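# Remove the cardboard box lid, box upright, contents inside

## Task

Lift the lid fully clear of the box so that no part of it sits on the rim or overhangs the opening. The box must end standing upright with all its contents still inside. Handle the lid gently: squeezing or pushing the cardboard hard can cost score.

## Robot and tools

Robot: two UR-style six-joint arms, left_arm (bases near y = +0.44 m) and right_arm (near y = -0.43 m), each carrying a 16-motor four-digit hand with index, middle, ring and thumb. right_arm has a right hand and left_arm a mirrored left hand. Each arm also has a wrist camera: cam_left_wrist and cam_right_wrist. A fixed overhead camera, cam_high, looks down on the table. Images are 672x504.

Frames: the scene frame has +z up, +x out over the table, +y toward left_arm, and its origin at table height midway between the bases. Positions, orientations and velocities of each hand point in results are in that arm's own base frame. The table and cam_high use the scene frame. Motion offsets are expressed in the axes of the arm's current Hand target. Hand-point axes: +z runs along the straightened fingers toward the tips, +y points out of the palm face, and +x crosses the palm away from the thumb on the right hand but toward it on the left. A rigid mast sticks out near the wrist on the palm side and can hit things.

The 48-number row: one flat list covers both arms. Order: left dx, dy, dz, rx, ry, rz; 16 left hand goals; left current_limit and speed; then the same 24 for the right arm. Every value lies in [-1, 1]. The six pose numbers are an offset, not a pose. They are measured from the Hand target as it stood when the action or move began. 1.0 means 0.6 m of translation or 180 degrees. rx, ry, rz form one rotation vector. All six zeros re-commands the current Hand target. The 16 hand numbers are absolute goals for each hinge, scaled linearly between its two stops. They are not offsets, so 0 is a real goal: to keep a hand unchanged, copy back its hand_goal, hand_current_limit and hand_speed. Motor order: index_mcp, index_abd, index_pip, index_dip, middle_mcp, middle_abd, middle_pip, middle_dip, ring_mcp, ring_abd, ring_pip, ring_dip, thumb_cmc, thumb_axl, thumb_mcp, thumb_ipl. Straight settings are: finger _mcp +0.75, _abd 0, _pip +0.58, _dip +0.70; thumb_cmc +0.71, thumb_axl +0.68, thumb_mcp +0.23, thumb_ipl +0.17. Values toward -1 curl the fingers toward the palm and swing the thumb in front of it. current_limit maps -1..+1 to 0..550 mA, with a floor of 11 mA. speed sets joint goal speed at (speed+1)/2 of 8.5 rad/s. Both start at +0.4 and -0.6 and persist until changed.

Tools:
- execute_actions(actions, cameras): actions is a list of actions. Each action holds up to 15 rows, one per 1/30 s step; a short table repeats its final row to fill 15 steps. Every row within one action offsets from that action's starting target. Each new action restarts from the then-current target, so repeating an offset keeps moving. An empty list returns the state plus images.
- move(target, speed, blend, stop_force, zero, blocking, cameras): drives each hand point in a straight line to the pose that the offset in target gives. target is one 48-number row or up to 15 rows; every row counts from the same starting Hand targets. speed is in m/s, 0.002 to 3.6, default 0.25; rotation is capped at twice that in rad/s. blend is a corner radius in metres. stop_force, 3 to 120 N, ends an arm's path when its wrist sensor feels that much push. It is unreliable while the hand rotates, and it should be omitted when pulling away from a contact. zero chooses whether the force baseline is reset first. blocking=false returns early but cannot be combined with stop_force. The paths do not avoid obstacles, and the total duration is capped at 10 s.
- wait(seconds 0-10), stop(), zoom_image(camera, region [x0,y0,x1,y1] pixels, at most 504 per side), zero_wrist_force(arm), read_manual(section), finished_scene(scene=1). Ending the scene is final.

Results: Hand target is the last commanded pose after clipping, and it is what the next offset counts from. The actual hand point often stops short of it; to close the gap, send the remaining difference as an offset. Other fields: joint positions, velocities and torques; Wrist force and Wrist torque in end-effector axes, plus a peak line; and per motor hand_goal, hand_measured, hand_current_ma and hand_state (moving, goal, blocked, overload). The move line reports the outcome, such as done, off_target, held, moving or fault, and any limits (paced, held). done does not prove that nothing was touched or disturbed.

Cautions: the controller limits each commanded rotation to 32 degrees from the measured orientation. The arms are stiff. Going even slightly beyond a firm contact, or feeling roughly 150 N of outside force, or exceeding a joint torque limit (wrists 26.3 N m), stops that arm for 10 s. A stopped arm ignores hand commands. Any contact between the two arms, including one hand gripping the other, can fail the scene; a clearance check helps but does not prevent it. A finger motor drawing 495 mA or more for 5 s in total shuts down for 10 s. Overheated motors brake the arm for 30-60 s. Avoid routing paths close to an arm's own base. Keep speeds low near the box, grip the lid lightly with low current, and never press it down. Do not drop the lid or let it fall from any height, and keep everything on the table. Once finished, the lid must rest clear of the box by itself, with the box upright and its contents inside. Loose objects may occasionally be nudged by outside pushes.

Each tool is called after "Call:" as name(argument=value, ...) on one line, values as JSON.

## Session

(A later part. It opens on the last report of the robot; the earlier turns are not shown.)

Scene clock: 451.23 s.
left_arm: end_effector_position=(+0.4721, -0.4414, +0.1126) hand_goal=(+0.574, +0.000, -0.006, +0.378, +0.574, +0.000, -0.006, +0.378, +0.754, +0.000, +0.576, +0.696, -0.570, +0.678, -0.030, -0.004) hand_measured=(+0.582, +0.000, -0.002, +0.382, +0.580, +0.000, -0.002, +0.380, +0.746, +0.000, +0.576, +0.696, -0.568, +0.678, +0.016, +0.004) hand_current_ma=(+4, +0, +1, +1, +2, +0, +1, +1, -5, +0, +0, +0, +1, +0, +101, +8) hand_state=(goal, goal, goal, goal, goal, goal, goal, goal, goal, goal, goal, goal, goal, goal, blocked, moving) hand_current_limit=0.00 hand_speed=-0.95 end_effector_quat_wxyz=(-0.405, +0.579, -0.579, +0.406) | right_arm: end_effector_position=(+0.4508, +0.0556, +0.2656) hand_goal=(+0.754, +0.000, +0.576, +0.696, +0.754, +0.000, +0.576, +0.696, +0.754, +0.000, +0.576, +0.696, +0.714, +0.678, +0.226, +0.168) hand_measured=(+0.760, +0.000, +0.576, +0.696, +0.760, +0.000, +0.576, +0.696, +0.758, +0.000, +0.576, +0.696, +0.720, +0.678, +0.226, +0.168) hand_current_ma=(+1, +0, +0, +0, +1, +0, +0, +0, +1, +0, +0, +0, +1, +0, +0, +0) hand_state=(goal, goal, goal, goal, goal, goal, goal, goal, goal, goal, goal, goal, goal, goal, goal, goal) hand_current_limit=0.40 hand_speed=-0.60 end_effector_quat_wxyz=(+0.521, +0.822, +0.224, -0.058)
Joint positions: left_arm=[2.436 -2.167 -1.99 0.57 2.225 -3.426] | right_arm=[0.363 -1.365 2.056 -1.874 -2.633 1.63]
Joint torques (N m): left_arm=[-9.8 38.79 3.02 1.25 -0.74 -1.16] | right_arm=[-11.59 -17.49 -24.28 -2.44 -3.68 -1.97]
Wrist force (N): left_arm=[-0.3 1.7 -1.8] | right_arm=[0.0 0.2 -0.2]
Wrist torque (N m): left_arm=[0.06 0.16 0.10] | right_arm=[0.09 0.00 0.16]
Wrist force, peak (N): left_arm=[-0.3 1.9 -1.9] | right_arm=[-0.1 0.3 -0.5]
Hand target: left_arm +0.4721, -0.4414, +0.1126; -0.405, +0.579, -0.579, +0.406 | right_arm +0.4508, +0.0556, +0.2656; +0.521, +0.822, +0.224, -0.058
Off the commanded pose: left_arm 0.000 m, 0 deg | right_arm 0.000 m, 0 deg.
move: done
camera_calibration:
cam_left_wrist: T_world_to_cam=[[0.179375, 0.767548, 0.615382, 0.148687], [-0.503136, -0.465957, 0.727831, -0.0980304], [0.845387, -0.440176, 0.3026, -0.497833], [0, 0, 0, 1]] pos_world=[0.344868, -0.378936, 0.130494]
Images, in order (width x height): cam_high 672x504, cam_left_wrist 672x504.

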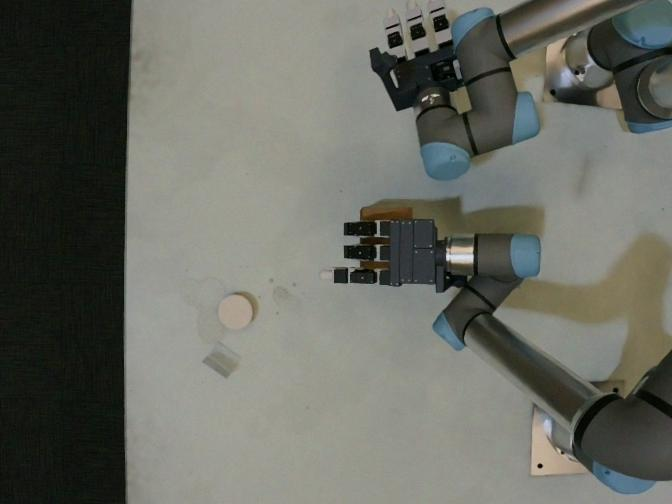

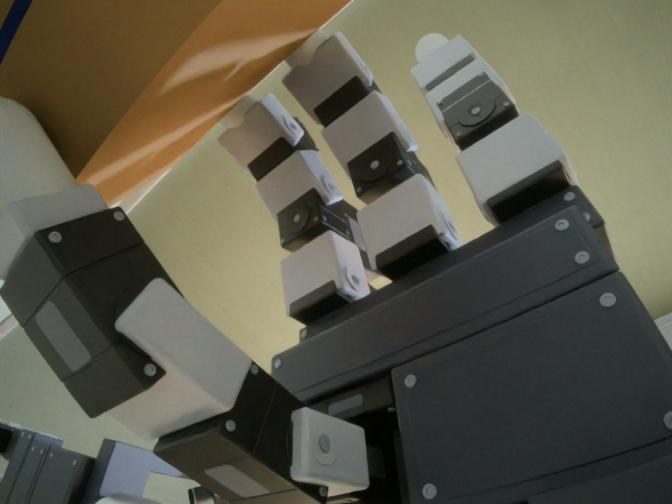

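Call:
move(target=[[0.0,0,0,0,0,0, 0.54,0,-0.006,0.378, 0.54,0,-0.006,0.378, 0.754,0,0.576,0.696, -0.57,0.678,-0.05,-0.02, 0.1,-0.95, 0,0,0,0,0,0, 0.754,0,0.576,0.696, 0.754,0,0.576,0.696, 0.754,0,0.576,0.696, 0.714,0.678,0.226,0.168, 0.4,-0.6],[0.0,-0.047,-0.0171,0,0,0, 0.54,0,-0.006,0.378, 0.54,0,-0.006,0.378, 0.754,0,0.576,0.696, -0.57,0.678,-0.05,-0.02, 0.1,-0.95, 0,0,0,0,0,0, 0.754,0,0.576,0.696, 0.754,0,0.576,0.696, 0.754,0,0.576,0.696, 0.714,0.678,0.226,0.168, 0.4,-0.6]], speed=0.03, cameras=["cam_high","cam_left_wrist"])

Call:
zoom_image(camera="cam_high", region=[300, 190, 470, 320])

Call:
zoom_image(camera="cam_left_wrist", region=[0, 0, 420, 320])

Scene clock: 468.03 s.
left_arm: end_effector_position=(+0.4721, -0.4413, +0.1425) hand_goal=(+0.540, +0.000, -0.006, +0.378, +0.540, +0.000, -0.006, +0.378, +0.754, +0.000, +0.576, +0.696, -0.570, +0.678, -0.050, -0.020) hand_measured=(+0.572, +0.000, +0.010, +0.386, +0.568, +0.000, +0.010, +0.386, +0.746, +0.000, +0.576, +0.696, -0.568, +0.678, +0.012, +0.006) hand_current_ma=(+39, +0, +12, +4, +31, +0, +12, +3, -5, +0, +0, +0, +1, +0, +164, +40) hand_state=(blocked, goal, goal, goal, blocked, goal, goal, goal, goal, goal, goal, goal, goal, goal, blocked, blocked) hand_current_limit=0.10 hand_speed=-0.95 end_effector_quat_wxyz=(-0.405, +0.579, -0.579, +0.406) | right_arm: end_effector_position=(+0.4508, +0.0556, +0.2656) hand_goal=(+0.754, +0.000, +0.576, +0.696, +0.754, +0.000, +0.576, +0.696, +0.754, +0.000, +0.576, +0.696, +0.714, +0.678, +0.226, +0.168) hand_measured=(+0.760, +0.000, +0.576, +0.696, +0.760, +0.000, +0.576, +0.696, +0.758, +0.000, +0.576, +0.696, +0.720, +0.678, +0.226, +0.168) hand_current_ma=(+1, +0, +0, +0, +1, +0, +0, +0, +1, +0, +0, +0, +1, +0, +0, +0) hand_state=(goal, goal, goal, goal, goal, goal, goal, goal, goal, goal, goal, goal, goal, goal, goal, goal) hand_current_limit=0.40 hand_speed=-0.60 end_effector_quat_wxyz=(+0.521, +0.822, +0.224, -0.058)
Joint positions: left_arm=[2.436 -2.103 -1.983 0.499 2.225 -3.426] | right_arm=[0.363 -1.365 2.056 -1.874 -2.633 1.63]
Joint torques (N m): left_arm=[7.07 51.25 26.7 1.25 -1.07 0.33] | right_arm=[-11.03 -17.66 -24.38 -2.61 -3.53 -1.92]
Wrist force (N): left_arm=[-0.3 2.6 -0.2] | right_arm=[0.1 0.1 -0.1]
Wrist torque (N m): left_arm=[0.08 0.14 0.10] | right_arm=[0.06 -0.01 0.17]
Wrist force, peak (N): left_arm=[-0.2 4.1 0.4] | right_arm=[0.3 0.6 -0.1]
Hand target: left_arm +0.4721, -0.4413, +0.1426; -0.405, +0.579, -0.579, +0.406 | right_arm +0.4508, +0.0556, +0.2656; +0.521, +0.822, +0.224, -0.058
Off the commanded pose: left_arm 0.000 m, 0 deg | right_arm 0.000 m, 0 deg.
move: done
camera_calibration:
cam_left_wrist: T_world_to_cam=[[0.179454, 0.767505, 0.615412, 0.130301], [-0.503219, -0.465916, 0.727801, -0.11967], [0.845321, -0.440293, 0.302613, -0.506874], [0, 0, 0, 1]] pos_world=[0.344868, -0.378936, 0.160294]
Images, in order (width x height): cam_high 672x504, cam_left_wrist 672x504.

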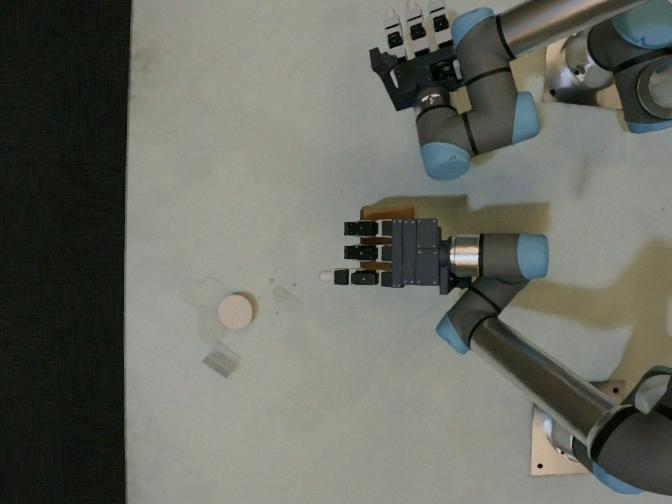

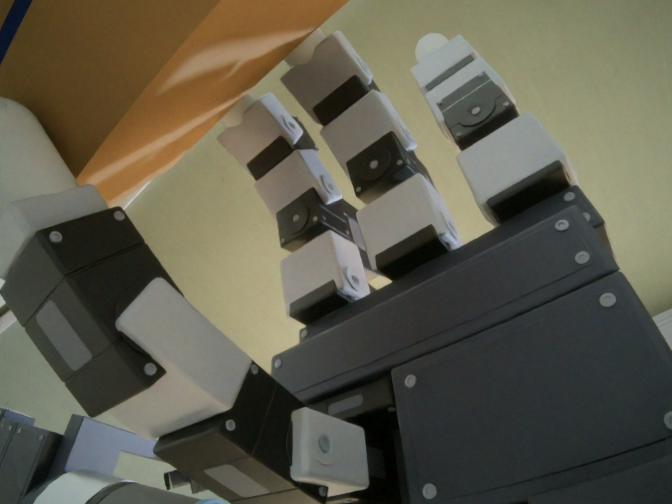

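Scaled by 2.965 from the camera's 672x504 image, which has a finer 960x720 frame.

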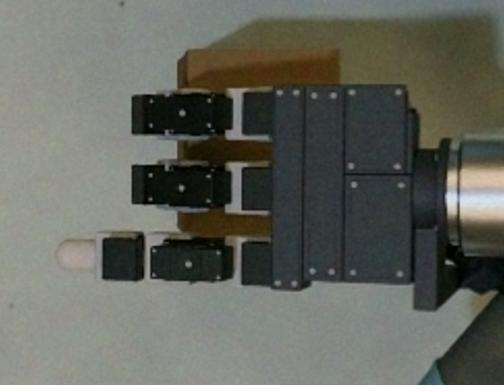

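Scaled by 1.200 from the camera's 672x504 image, which has a finer 960x720 frame.

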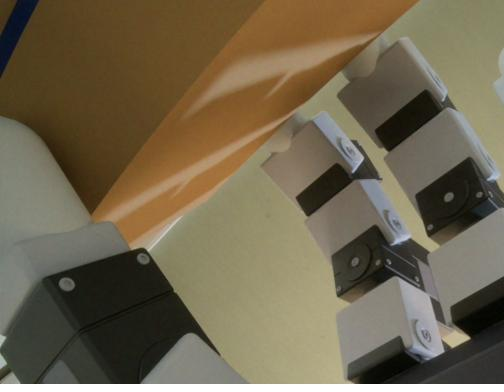

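Call:
zoom_image(camera="cam_left_wrist", region=[0, 0, 150, 200])

Call:
zoom_image(camera="cam_high", region=[345, 190, 425, 285])

Scaled by 2.520 from the camera's 672x504 image, which has a finer 960x720 frame.

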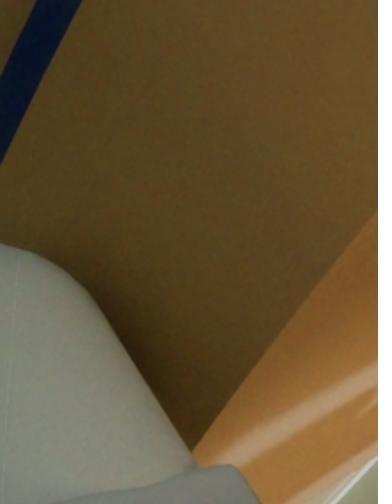

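Scaled by 5.305 from the camera's 672x504 image, which has a finer 960x720 frame.

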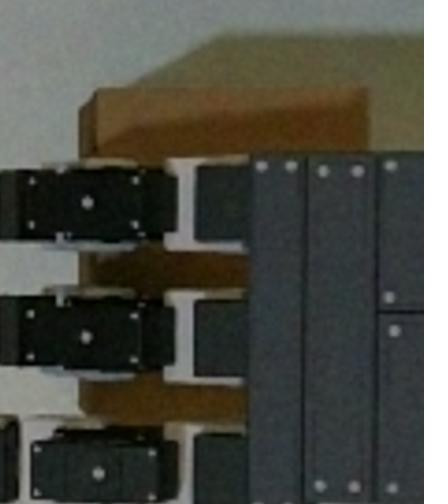

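Call:
move(target=[[0.0,-0.0235,-0.0086,0,0,0, 0.54,0,-0.006,0.378, 0.54,0,-0.006,0.378, 0.754,0,0.576,0.696, -0.57,0.678,-0.05,-0.02, 0.1,-0.95, 0,0,0,0,0,0, 0.754,0,0.576,0.696, 0.754,0,0.576,0.696, 0.754,0,0.576,0.696, 0.714,0.678,0.226,0.168, 0.4,-0.6],[-0.07,-0.0235,-0.0086,0,0,0, 0.54,0,-0.006,0.378, 0.54,0,-0.006,0.378, 0.754,0,0.576,0.696, -0.57,0.678,-0.05,-0.02, 0.1,-0.95, 0,0,0,0,0,0, 0.754,0,0.576,0.696, 0.754,0,0.576,0.696, 0.754,0,0.576,0.696, 0.714,0.678,0.226,0.168, 0.4,-0.6]], speed=0.04, stop_force=5, cameras=["cam_high","cam_left_wrist"])

Call:
zoom_image(camera="cam_high", region=[325, 190, 455, 310])

Scene clock: 503.03 s.
left_arm: end_effector_position=(+0.4721, -0.3993, +0.1575) hand_goal=(+0.540, +0.000, -0.006, +0.378, +0.540, +0.000, -0.006, +0.378, +0.754, +0.000, +0.576, +0.696, -0.570, +0.678, -0.050, -0.020) hand_measured=(+0.572, +0.000, +0.010, +0.386, +0.566, +0.000, +0.010, +0.386, +0.746, +0.000, +0.576, +0.696, -0.566, +0.678, +0.012, +0.006) hand_current_ma=(+38, +0, +12, +4, +30, +0, +12, +3, -5, +0, +0, +0, +1, +0, +164, +40) hand_state=(blocked, goal, goal, goal, blocked, goal, goal, goal, goal, goal, goal, goal, goal, goal, blocked, blocked) hand_current_limit=0.10 hand_speed=-0.95 end_effector_quat_wxyz=(-0.405, +0.579, -0.579, +0.406) | right_arm: end_effector_position=(+0.4508, +0.0556, +0.2656) hand_goal=(+0.754, +0.000, +0.576, +0.696, +0.754, +0.000, +0.576, +0.696, +0.754, +0.000, +0.576, +0.696, +0.714, +0.678, +0.226, +0.168) hand_measured=(+0.760, +0.000, +0.576, +0.696, +0.760, +0.000, +0.576, +0.696, +0.758, +0.000, +0.576, +0.696, +0.720, +0.678, +0.226, +0.168) hand_current_ma=(+1, +0, +0, +0, +1, +0, +0, +0, +1, +0, +0, +0, +1, +0, +0, +0) hand_state=(goal, goal, goal, goal, goal, goal, goal, goal, goal, goal, goal, goal, goal, goal, goal, goal) hand_current_limit=0.40 hand_speed=-0.60 end_effector_quat_wxyz=(+0.521, +0.822, +0.224, -0.058)
Joint positions: left_arm=[2.506 -2.022 -2.074 0.53 2.162 -3.389] | right_arm=[0.363 -1.365 2.056 -1.874 -2.633 1.63]
Joint torques (N m): left_arm=[9.72 48.59 4.59 4.13 -1.42 2.21] | right_arm=[-10.37 -17.45 -23.75 -2.62 -3.55 -1.87]
Wrist force (N): left_arm=[-0.2 2.8 -0.7] | right_arm=[0.1 0.3 -0.1]
Wrist torque (N m): left_arm=[0.13 0.10 -0.09] | right_arm=[0.09 -0.01 0.17]
Wrist force, peak (N): left_arm=[-0.1 3.0 -0.7] | right_arm=[0.1 0.5 -0.2]
Hand target: left_arm +0.4721, -0.3993, +0.1575; -0.405, +0.579, -0.579, +0.406 | right_arm +0.4508, +0.0556, +0.2656; +0.521, +0.822, +0.224, -0.058
Off the commanded pose: left_arm 0.000 m, 0 deg | right_arm 0.000 m, 0 deg.
move: done
camera_calibration:
cam_left_wrist: T_world_to_cam=[[0.179375, 0.767548, 0.615382, 0.0888197], [-0.503136, -0.465957, 0.727831, -0.11114], [0.845387, -0.440176, 0.3026, -0.492932], [0, 0, 0, 1]] pos_world=[0.344868, -0.336936, 0.175394]
Images, in order (width x height): cam_high 672x504, cam_left_wrist 672x504.

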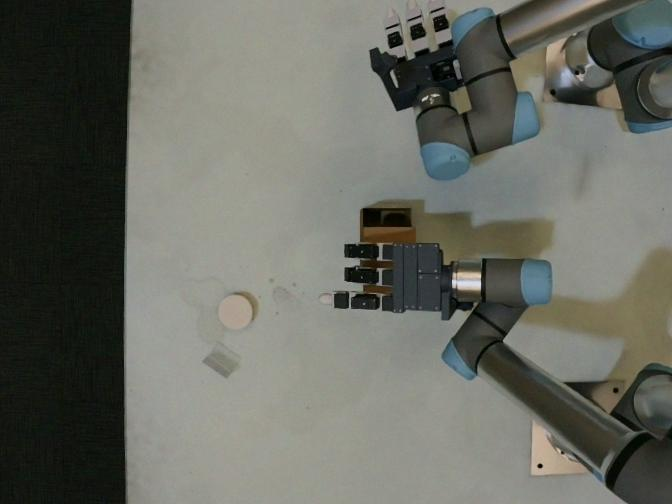

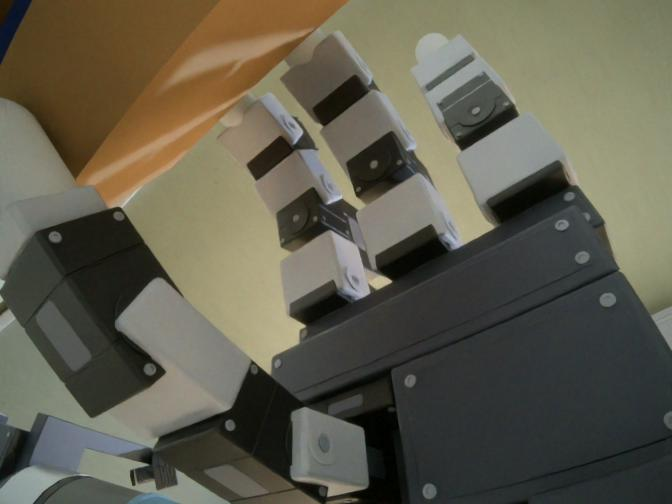

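Scaled by 3.877 from the camera's 672x504 image, which has a finer 960x720 frame.

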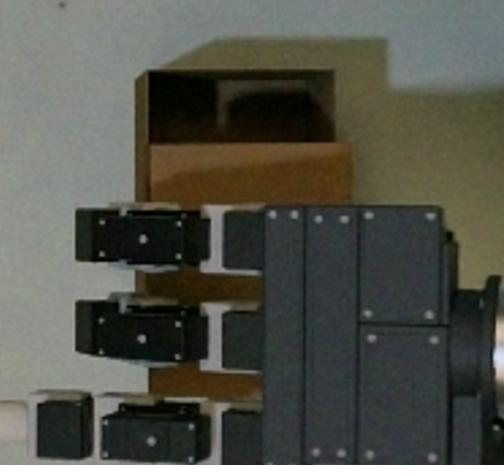

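Call:
move(target=[[0.0,-0.047,-0.0171,0,0,0, 0.54,0,-0.006,0.378, 0.54,0,-0.006,0.378, 0.754,0,0.576,0.696, -0.57,0.678,-0.05,-0.02, 0.1,-0.95, 0,0,0,0,0,0, 0.754,0,0.576,0.696, 0.754,0,0.576,0.696, 0.754,0,0.576,0.696, 0.714,0.678,0.226,0.168, 0.4,-0.6],[-0.3067,-0.0743,0.0581,0,0,0, 0.54,0,-0.006,0.378, 0.54,0,-0.006,0.378, 0.754,0,0.576,0.696, -0.57,0.678,-0.05,-0.02, 0.1,-0.95, 0,0,0,0,0,0, 0.754,0,0.576,0.696, 0.754,0,0.576,0.696, 0.754,0,0.576,0.696, 0.714,0.678,0.226,0.168, 0.4,-0.6],[-0.3067,0.1253,0.1307,0,0,0, 0.54,0,-0.006,0.378, 0.54,0,-0.006,0.378, 0.754,0,0.576,0.696, -0.57,0.678,-0.05,-0.02, 0.1,-0.95, 0,0,0,0,0,0, 0.754,0,0.576,0.696, 0.754,0,0.576,0.696, 0.754,0,0.576,0.696, 0.714,0.678,0.226,0.168, 0.4,-0.6]], speed=[0.06, 0.12, 0.08], blend=[0.015, 0.02, 0], cameras=["cam_high","cam_left_wrist"])

Call:
zoom_image(camera="cam_high", region=[300, 190, 460, 370])

Scene clock: 537.17 s.
left_arm: end_effector_position=(+0.5202, -0.2154, +0.0599) hand_goal=(+0.540, +0.000, -0.006, +0.378, +0.540, +0.000, -0.006, +0.378, +0.754, +0.000, +0.576, +0.696, -0.570, +0.678, -0.050, -0.020) hand_measured=(+0.570, +0.000, +0.010, +0.386, +0.566, +0.000, +0.010, +0.386, +0.746, +0.000, +0.576, +0.696, -0.566, +0.678, +0.012, +0.006) hand_current_ma=(+38, +0, +12, +4, +30, +0, +12, +3, -5, +0, +0, +0, +1, +0, +164, +40) hand_state=(blocked, goal, goal, goal, blocked, goal, goal, goal, goal, goal, goal, goal, goal, goal, blocked, blocked) hand_current_limit=0.10 hand_speed=-0.95 end_effector_quat_wxyz=(-0.405, +0.579, -0.579, +0.406) | right_arm: end_effector_position=(+0.4508, +0.0556, +0.2656) hand_goal=(+0.754, +0.000, +0.576, +0.696, +0.754, +0.000, +0.576, +0.696, +0.754, +0.000, +0.576, +0.696, +0.714, +0.678, +0.226, +0.168) hand_measured=(+0.760, +0.000, +0.576, +0.696, +0.760, +0.000, +0.576, +0.696, +0.758, +0.000, +0.576, +0.696, +0.720, +0.678, +0.226, +0.168) hand_current_ma=(+1, +0, +0, +0, +1, +0, +0, +0, +1, +0, +0, +0, +1, +0, +0, +0) hand_state=(goal, goal, goal, goal, goal, goal, goal, goal, goal, goal, goal, goal, goal, goal, goal, goal) hand_current_limit=0.40 hand_speed=-0.60 end_effector_quat_wxyz=(+0.521, +0.822, +0.224, -0.058)
Joint positions: left_arm=[2.972 -2.19 -2.317 1.011 1.729 -3.201] | right_arm=[0.363 -1.365 2.056 -1.874 -2.633 1.63]
Joint torques (N m): left_arm=[-9.45 23.72 18.66 3.98 1.99 0.13] | right_arm=[-10.02 -17.4 -23.64 -2.62 -3.32 -1.93]
Wrist force (N): left_arm=[-0.1 3.0 -0.6] | right_arm=[0.1 0.5 -0.2]
Wrist torque (N m): left_arm=[0.11 0.09 -0.08] | right_arm=[0.12 0.00 0.17]
Wrist force, peak (N): left_arm=[0.1 3.8 -0.4] | right_arm=[0.1 0.5 -0.2]
Hand target: left_arm +0.5202, -0.2154, +0.0598; -0.405, +0.579, -0.579, +0.406 | right_arm +0.4508, +0.0556, +0.2656; +0.521, +0.822, +0.224, -0.058
Off the commanded pose: left_arm 0.000 m, 0 deg | right_arm 0.000 m, 0 deg.
move: done
camera_calibration:
cam_left_wrist: T_world_to_cam=[[0.179375, 0.767548, 0.615382, -0.000899039], [-0.503136, -0.465957, 0.727831, 0.0697868], [0.845387, -0.440176, 0.3026, -0.423113], [0, 0, 0, 1]] pos_world=[0.392968, -0.153036, 0.0777942]
Images, in order (width x height): cam_high 672x504, cam_left_wrist 672x504.

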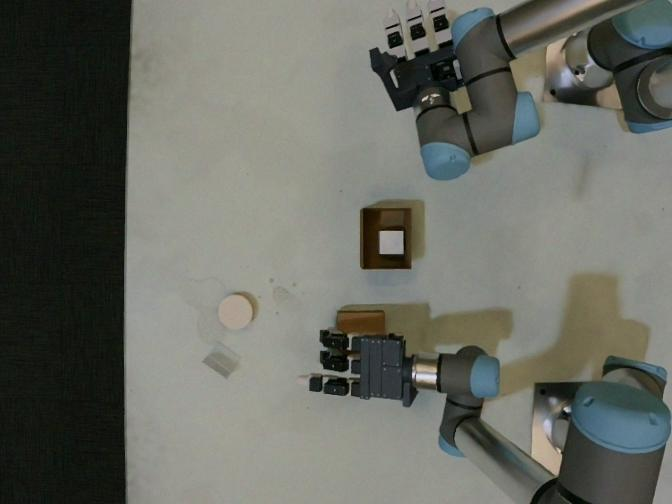

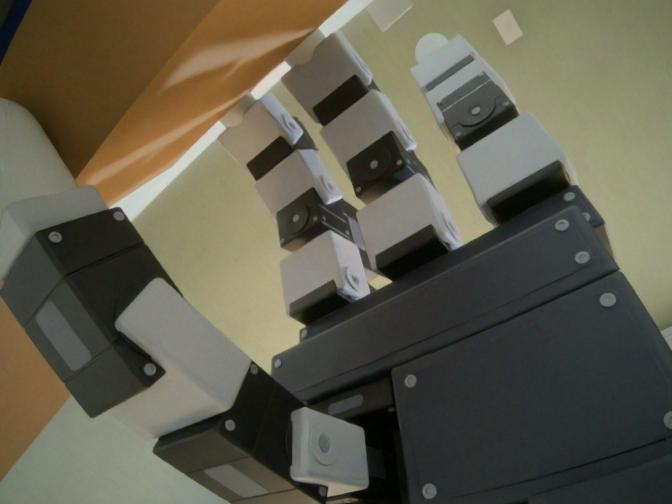

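Scaled by 2.800 from the camera's 672x504 image, which has a finer 960x720 frame.

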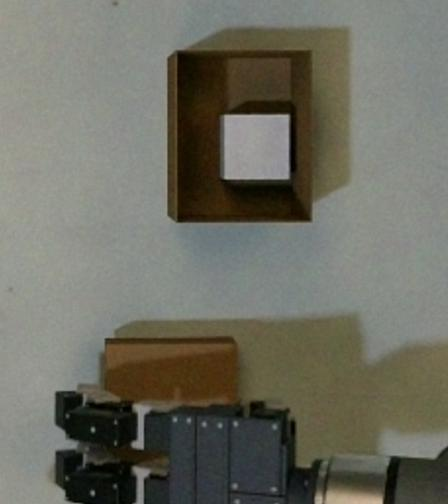

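Call:
move(target=[[0.0,0.0282,0.0103,0,0,0, 0.54,0,-0.006,0.378, 0.54,0,-0.006,0.378, 0.754,0,0.576,0.696, -0.57,0.678,-0.05,-0.02, 0.1,-0.95, 0,0,0,0,0,0, 0.754,0,0.576,0.696, 0.754,0,0.576,0.696, 0.754,0,0.576,0.696, 0.714,0.678,0.226,0.168, 0.4,-0.6]], speed=0.015, stop_force=3, cameras=["cam_high","cam_left_wrist"])

Call:
zoom_image(camera="cam_high", region=[300, 290, 430, 410])

Scene clock: 545.03 s.
left_arm: end_effector_position=(+0.5203, -0.2155, +0.0426) hand_goal=(+0.540, +0.000, -0.006, +0.378, +0.540, +0.000, -0.006, +0.378, +0.754, +0.000, +0.576, +0.696, -0.570, +0.678, -0.050, -0.020) hand_measured=(+0.570, +0.000, +0.010, +0.386, +0.566, +0.000, +0.010, +0.386, +0.746, +0.000, +0.576, +0.696, -0.566, +0.678, +0.012, +0.006) hand_current_ma=(+38, +0, +12, +4, +30, +0, +12, +3, -5, +0, +0, +0, +1, +0, +164, +40) hand_state=(blocked, goal, goal, goal, blocked, goal, goal, goal, goal, goal, goal, goal, goal, goal, blocked, blocked) hand_current_limit=0.10 hand_speed=-0.95 end_effector_quat_wxyz=(-0.405, +0.579, -0.579, +0.406) | right_arm: end_effector_position=(+0.4508, +0.0556, +0.2656) hand_goal=(+0.754, +0.000, +0.576, +0.696, +0.754, +0.000, +0.576, +0.696, +0.754, +0.000, +0.576, +0.696, +0.714, +0.678, +0.226, +0.168) hand_measured=(+0.760, +0.000, +0.576, +0.696, +0.760, +0.000, +0.576, +0.696, +0.758, +0.000, +0.576, +0.696, +0.720, +0.678, +0.226, +0.168) hand_current_ma=(+1, +0, +0, +0, +1, +0, +0, +0, +1, +0, +0, +0, +1, +0, +0, +0) hand_state=(goal, goal, goal, goal, goal, goal, goal, goal, goal, goal, goal, goal, goal, goal, goal, goal) hand_current_limit=0.40 hand_speed=-0.60 end_effector_quat_wxyz=(+0.521, +0.822, +0.224, -0.058)
Joint positions: left_arm=[2.972 -2.244 -2.31 1.059 1.729 -3.201] | right_arm=[0.363 -1.365 2.056 -1.874 -2.633 1.63]
Joint torques (N m): left_arm=[-8.16 47.56 -4.86 1.51 2.03 0.65] | right_arm=[-9.56 -17.53 -24.24 -2.57 -3.43 -2.05]
Wrist force (N): left_arm=[0.1 2.1 -1.0] | right_arm=[0.2 0.2 0.0]
Wrist torque (N m): left_arm=[0.03 0.11 -0.09] | right_arm=[0.07 -0.03 0.18]
Wrist force, peak (N): left_arm=[-0.2 -2.2 -3.2] | right_arm=[0.2 0.5 -0.1]
Hand target: left_arm +0.5203, -0.2155, +0.0426; -0.405, +0.579, -0.579, +0.406 (not the last commanded pose) | right_arm +0.4508, +0.0556, +0.2656; +0.521, +0.822, +0.224, -0.058
Off the commanded pose: left_arm 0.001 m, 0 deg | right_arm 0.000 m, 0 deg.
move: contact (left_arm)
camera_calibration:
cam_left_wrist: T_world_to_cam=[[0.179389, 0.76754, 0.615388, 0.00972209], [-0.503179, -0.465935, 0.727815, 0.0824501], [0.845358, -0.440212, 0.302627, -0.417958], [0, 0, 0, 1]] pos_world=[0.393068, -0.153036, 0.060494]
Images, in order (width x height): cam_high 672x504, cam_left_wrist 672x504.

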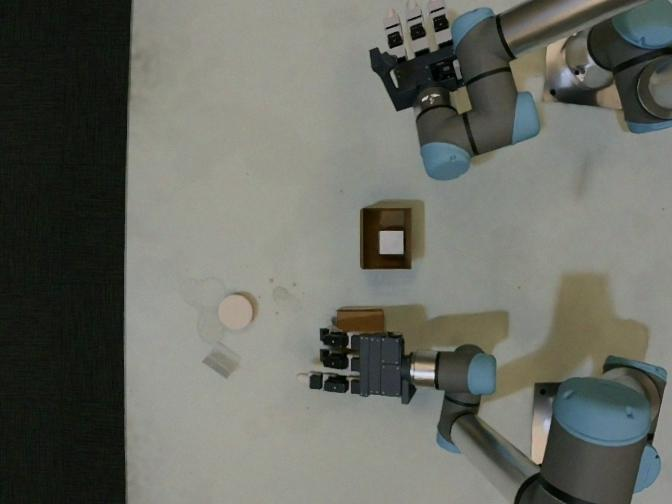

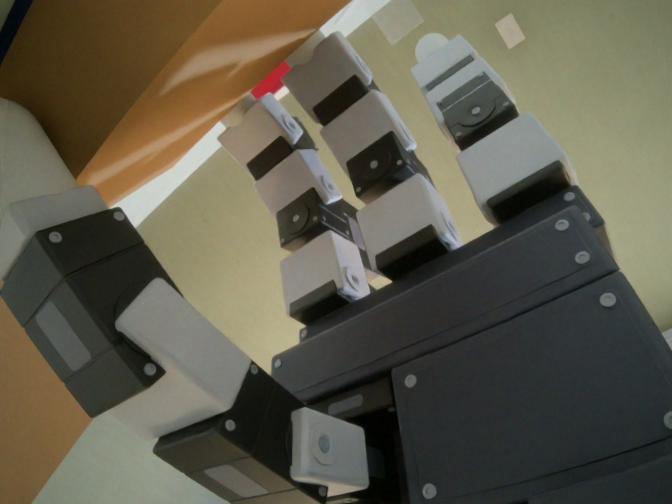

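Scaled by 3.877 from the camera's 672x504 image, which has a finer 960x720 frame.

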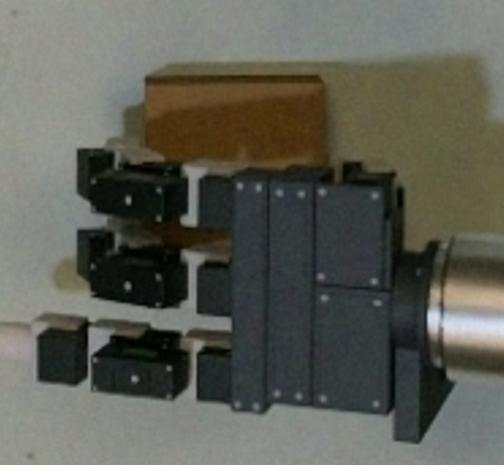

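Call:
zoom_image(camera="cam_high", region=[295, 335, 355, 395])

Call:
zoom_image(camera="cam_left_wrist", region=[200, 0, 440, 160])

Scaled by 8.400 from the camera's 672x504 image, which has a finer 960x720 frame.

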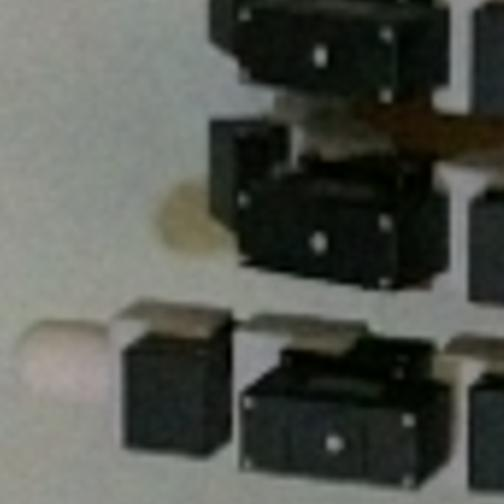

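Scaled by 2.100 from the camera's 672x504 image, which has a finer 960x720 frame.

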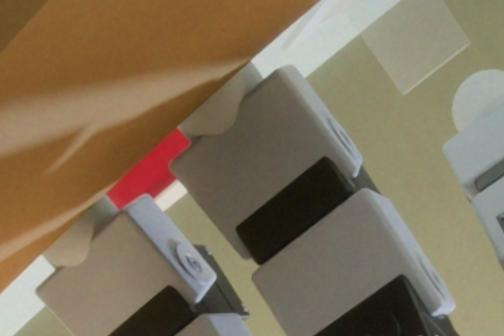

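Call:
move(target=[[0,0,0,0,0,0, 0.753,0,-0.007,0.377, 0.753,0,-0.007,0.377, 0.754,0,0.576,0.696, -0.57,0.678,0.168,-0.005, 0.1,-0.93, 0,0,0,0,0,0, 0.754,0,0.576,0.696, 0.754,0,0.576,0.696, 0.754,0,0.576,0.696, 0.714,0.678,0.226,0.168, 0.4,-0.6]], speed=0.05, cameras=["cam_high","cam_left_wrist"])

Call:
zoom_image(camera="cam_high", region=[300, 290, 430, 410])

Scene clock: 563.53 s.
left_arm: end_effector_position=(+0.5203, -0.2155, +0.0426) hand_goal=(+0.754, +0.000, -0.006, +0.378, +0.754, +0.000, -0.006, +0.378, +0.754, +0.000, +0.576, +0.696, -0.570, +0.678, +0.168, -0.004) hand_measured=(+0.736, +0.000, -0.004, +0.382, +0.736, +0.000, -0.004, +0.380, +0.746, +0.000, +0.576, +0.696, -0.568, +0.678, +0.164, -0.002) hand_current_ma=(-15, +0, +0, +1, -16, +0, +0, +1, -5, +0, +0, +0, +1, +0, -1, +1) hand_state=(goal, goal, goal, goal, goal, goal, goal, goal, goal, goal, goal, goal, goal, goal, goal, goal) hand_current_limit=0.10 hand_speed=-0.93 end_effector_quat_wxyz=(-0.405, +0.579, -0.579, +0.406) | right_arm: end_effector_position=(+0.4508, +0.0556, +0.2656) hand_goal=(+0.754, +0.000, +0.576, +0.696, +0.754, +0.000, +0.576, +0.696, +0.754, +0.000, +0.576, +0.696, +0.714, +0.678, +0.226, +0.168) hand_measured=(+0.760, +0.000, +0.576, +0.696, +0.760, +0.000, +0.576, +0.696, +0.758, +0.000, +0.576, +0.696, +0.720, +0.678, +0.226, +0.168) hand_current_ma=(+1, +0, +0, +0, +1, +0, +0, +0, +1, +0, +0, +0, +1, +0, +0, +0) hand_state=(goal, goal, goal, goal, goal, goal, goal, goal, goal, goal, goal, goal, goal, goal, goal, goal) hand_current_limit=0.40 hand_speed=-0.60 end_effector_quat_wxyz=(+0.521, +0.822, +0.224, -0.058)
Joint positions: left_arm=[2.972 -2.244 -2.31 1.059 1.729 -3.201] | right_arm=[0.363 -1.365 2.056 -1.874 -2.633 1.63]
Joint torques (N m): left_arm=[-1.78 47.2 -3.98 3.73 1.77 0.61] | right_arm=[-9.15 -17.89 -24.1 -2.45 -3.34 -2.03]
Wrist force (N): left_arm=[0.0 2.9 -0.5] | right_arm=[-0.1 0.2 0.1]
Wrist torque (N m): left_arm=[0.10 0.10 -0.09] | right_arm=[0.05 0.01 0.14]
Wrist force, peak (N): left_arm=[-0.1 3.2 -0.8] | right_arm=[0.1 0.5 0.0]
Hand target: left_arm +0.5203, -0.2155, +0.0426; -0.405, +0.579, -0.579, +0.406 | right_arm +0.4508, +0.0556, +0.2656; +0.521, +0.822, +0.224, -0.058
Off the commanded pose: left_arm 0.000 m, 0 deg | right_arm 0.000 m, 0 deg.
move: done
camera_calibration:
cam_left_wrist: T_world_to_cam=[[0.179375, 0.767548, 0.615382, 0.00972913], [-0.503136, -0.465957, 0.727831, 0.0824286], [0.845387, -0.440176, 0.3026, -0.417963], [0, 0, 0, 1]] pos_world=[0.393068, -0.153036, 0.0604942]
Images, in order (width x height): cam_high 672x504, cam_left_wrist 672x504.

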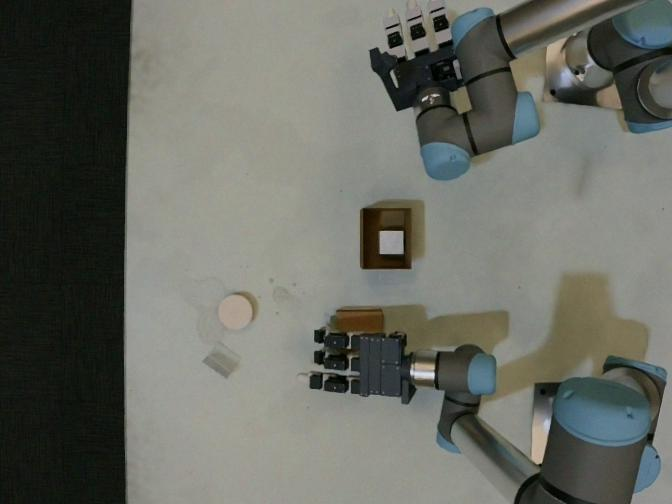

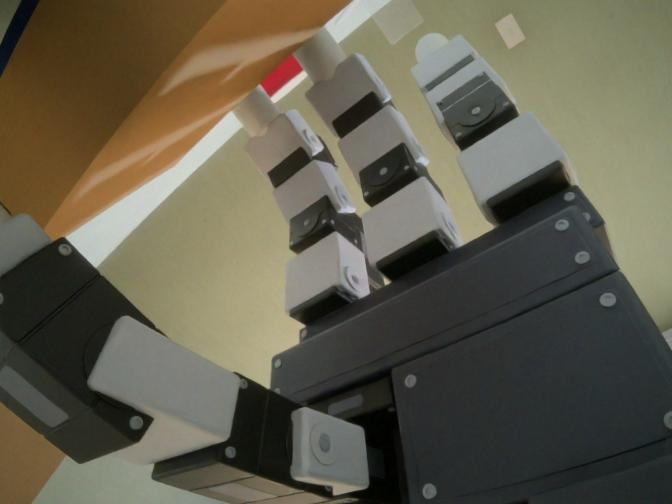

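Scaled by 3.877 from the camera's 672x504 image, which has a finer 960x720 frame.

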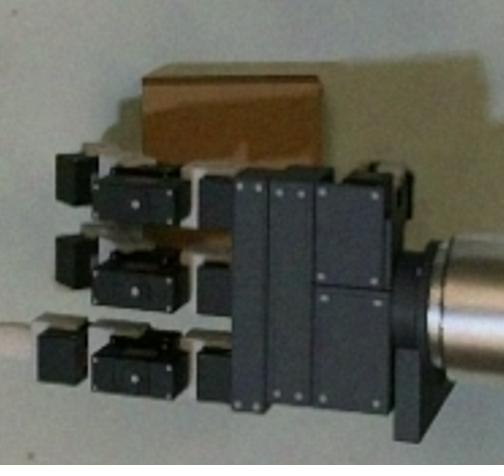

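Lift away.

Call:
move(target=[[0,-0.1566,-0.057,0,0,0, 0.753,0,-0.007,0.377, 0.753,0,-0.007,0.377, 0.754,0,0.576,0.696, -0.57,0.678,0.168,-0.005, 0.1,-0.93, 0,0,0,0,0,0, 0.754,0,0.576,0.696, 0.754,0,0.576,0.696, 0.754,0,0.576,0.696, 0.714,0.678,0.226,0.168, 0.4,-0.6]], speed=0.12, cameras=["cam_high"])

Call:
zoom_image(camera="cam_high", region=[300, 190, 460, 410])

Scene clock: 570.60 s.
left_arm: end_effector_position=(+0.5203, -0.2153, +0.1425) hand_goal=(+0.754, +0.000, -0.006, +0.378, +0.754, +0.000, -0.006, +0.378, +0.754, +0.000, +0.576, +0.696, -0.570, +0.678, +0.168, -0.004) hand_measured=(+0.738, +0.000, -0.004, +0.382, +0.736, +0.000, -0.004, +0.380, +0.746, +0.000, +0.576, +0.696, -0.568, +0.678, +0.164, -0.002) hand_current_ma=(-14, +0, +0, +1, -15, +0, +0, +1, -5, +0, +0, +0, +1, +0, -1, +1) hand_state=(goal, goal, goal, goal, goal, goal, goal, goal, goal, goal, goal, goal, goal, goal, goal, goal) hand_current_limit=0.10 hand_speed=-0.93 end_effector_quat_wxyz=(-0.405, +0.579, -0.579, +0.406) | right_arm: end_effector_position=(+0.4508, +0.0556, +0.2656) hand_goal=(+0.754, +0.000, +0.576, +0.696, +0.754, +0.000, +0.576, +0.696, +0.754, +0.000, +0.576, +0.696, +0.714, +0.678, +0.226, +0.168) hand_measured=(+0.760, +0.000, +0.576, +0.696, +0.760, +0.000, +0.576, +0.696, +0.758, +0.000, +0.576, +0.696, +0.720, +0.678, +0.226, +0.168) hand_current_ma=(+1, +0, +0, +0, +1, +0, +0, +0, +1, +0, +0, +0, +1, +0, +0, +0) hand_state=(goal, goal, goal, goal, goal, goal, goal, goal, goal, goal, goal, goal, goal, goal, goal, goal) hand_current_limit=0.40 hand_speed=-0.60 end_effector_quat_wxyz=(+0.521, +0.822, +0.224, -0.058)
Joint positions: left_arm=[2.972 -1.939 -2.315 0.759 1.729 -3.201] | right_arm=[0.363 -1.365 2.056 -1.874 -2.633 1.63]
Joint torques (N m): left_arm=[9.95 42.03 23.12 1.36 -1.8 -1.85] | right_arm=[-8.81 -17.77 -23.61 -2.41 -3.21 -1.98]
Wrist force (N): left_arm=[0.0 2.6 -0.6] | right_arm=[-0.1 0.1 -0.1]
Wrist torque (N m): left_arm=[0.09 0.09 -0.09] | right_arm=[0.05 0.01 0.15]
Wrist force, peak (N): left_arm=[-0.1 3.4 -0.2] | right_arm=[-0.3 0.5 0.0]
Hand target: left_arm +0.5203, -0.2153, +0.1426; -0.405, +0.579, -0.579, +0.406 | right_arm +0.4508, +0.0556, +0.2656; +0.521, +0.822, +0.224, -0.058
Off the commanded pose: left_arm 0.000 m, 0 deg | right_arm 0.000 m, 0 deg.
move: done
Images, in order (width x height): cam_high 672x504.

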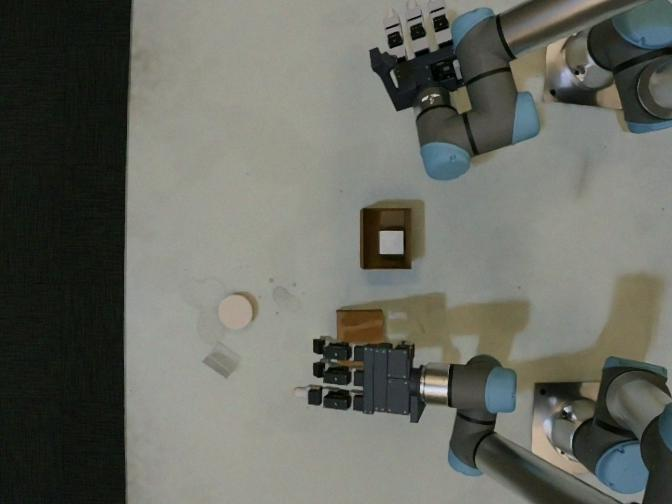

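Scaled by 2.291 from the camera's 672x504 image, which has a finer 960x720 frame.

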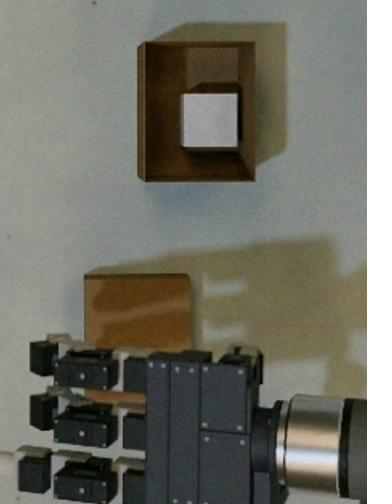

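The lid is flat on the table, clear of the box. The box is still upright with its contents inside.

Call:
finished_scene()

The scene is finished: the task was done.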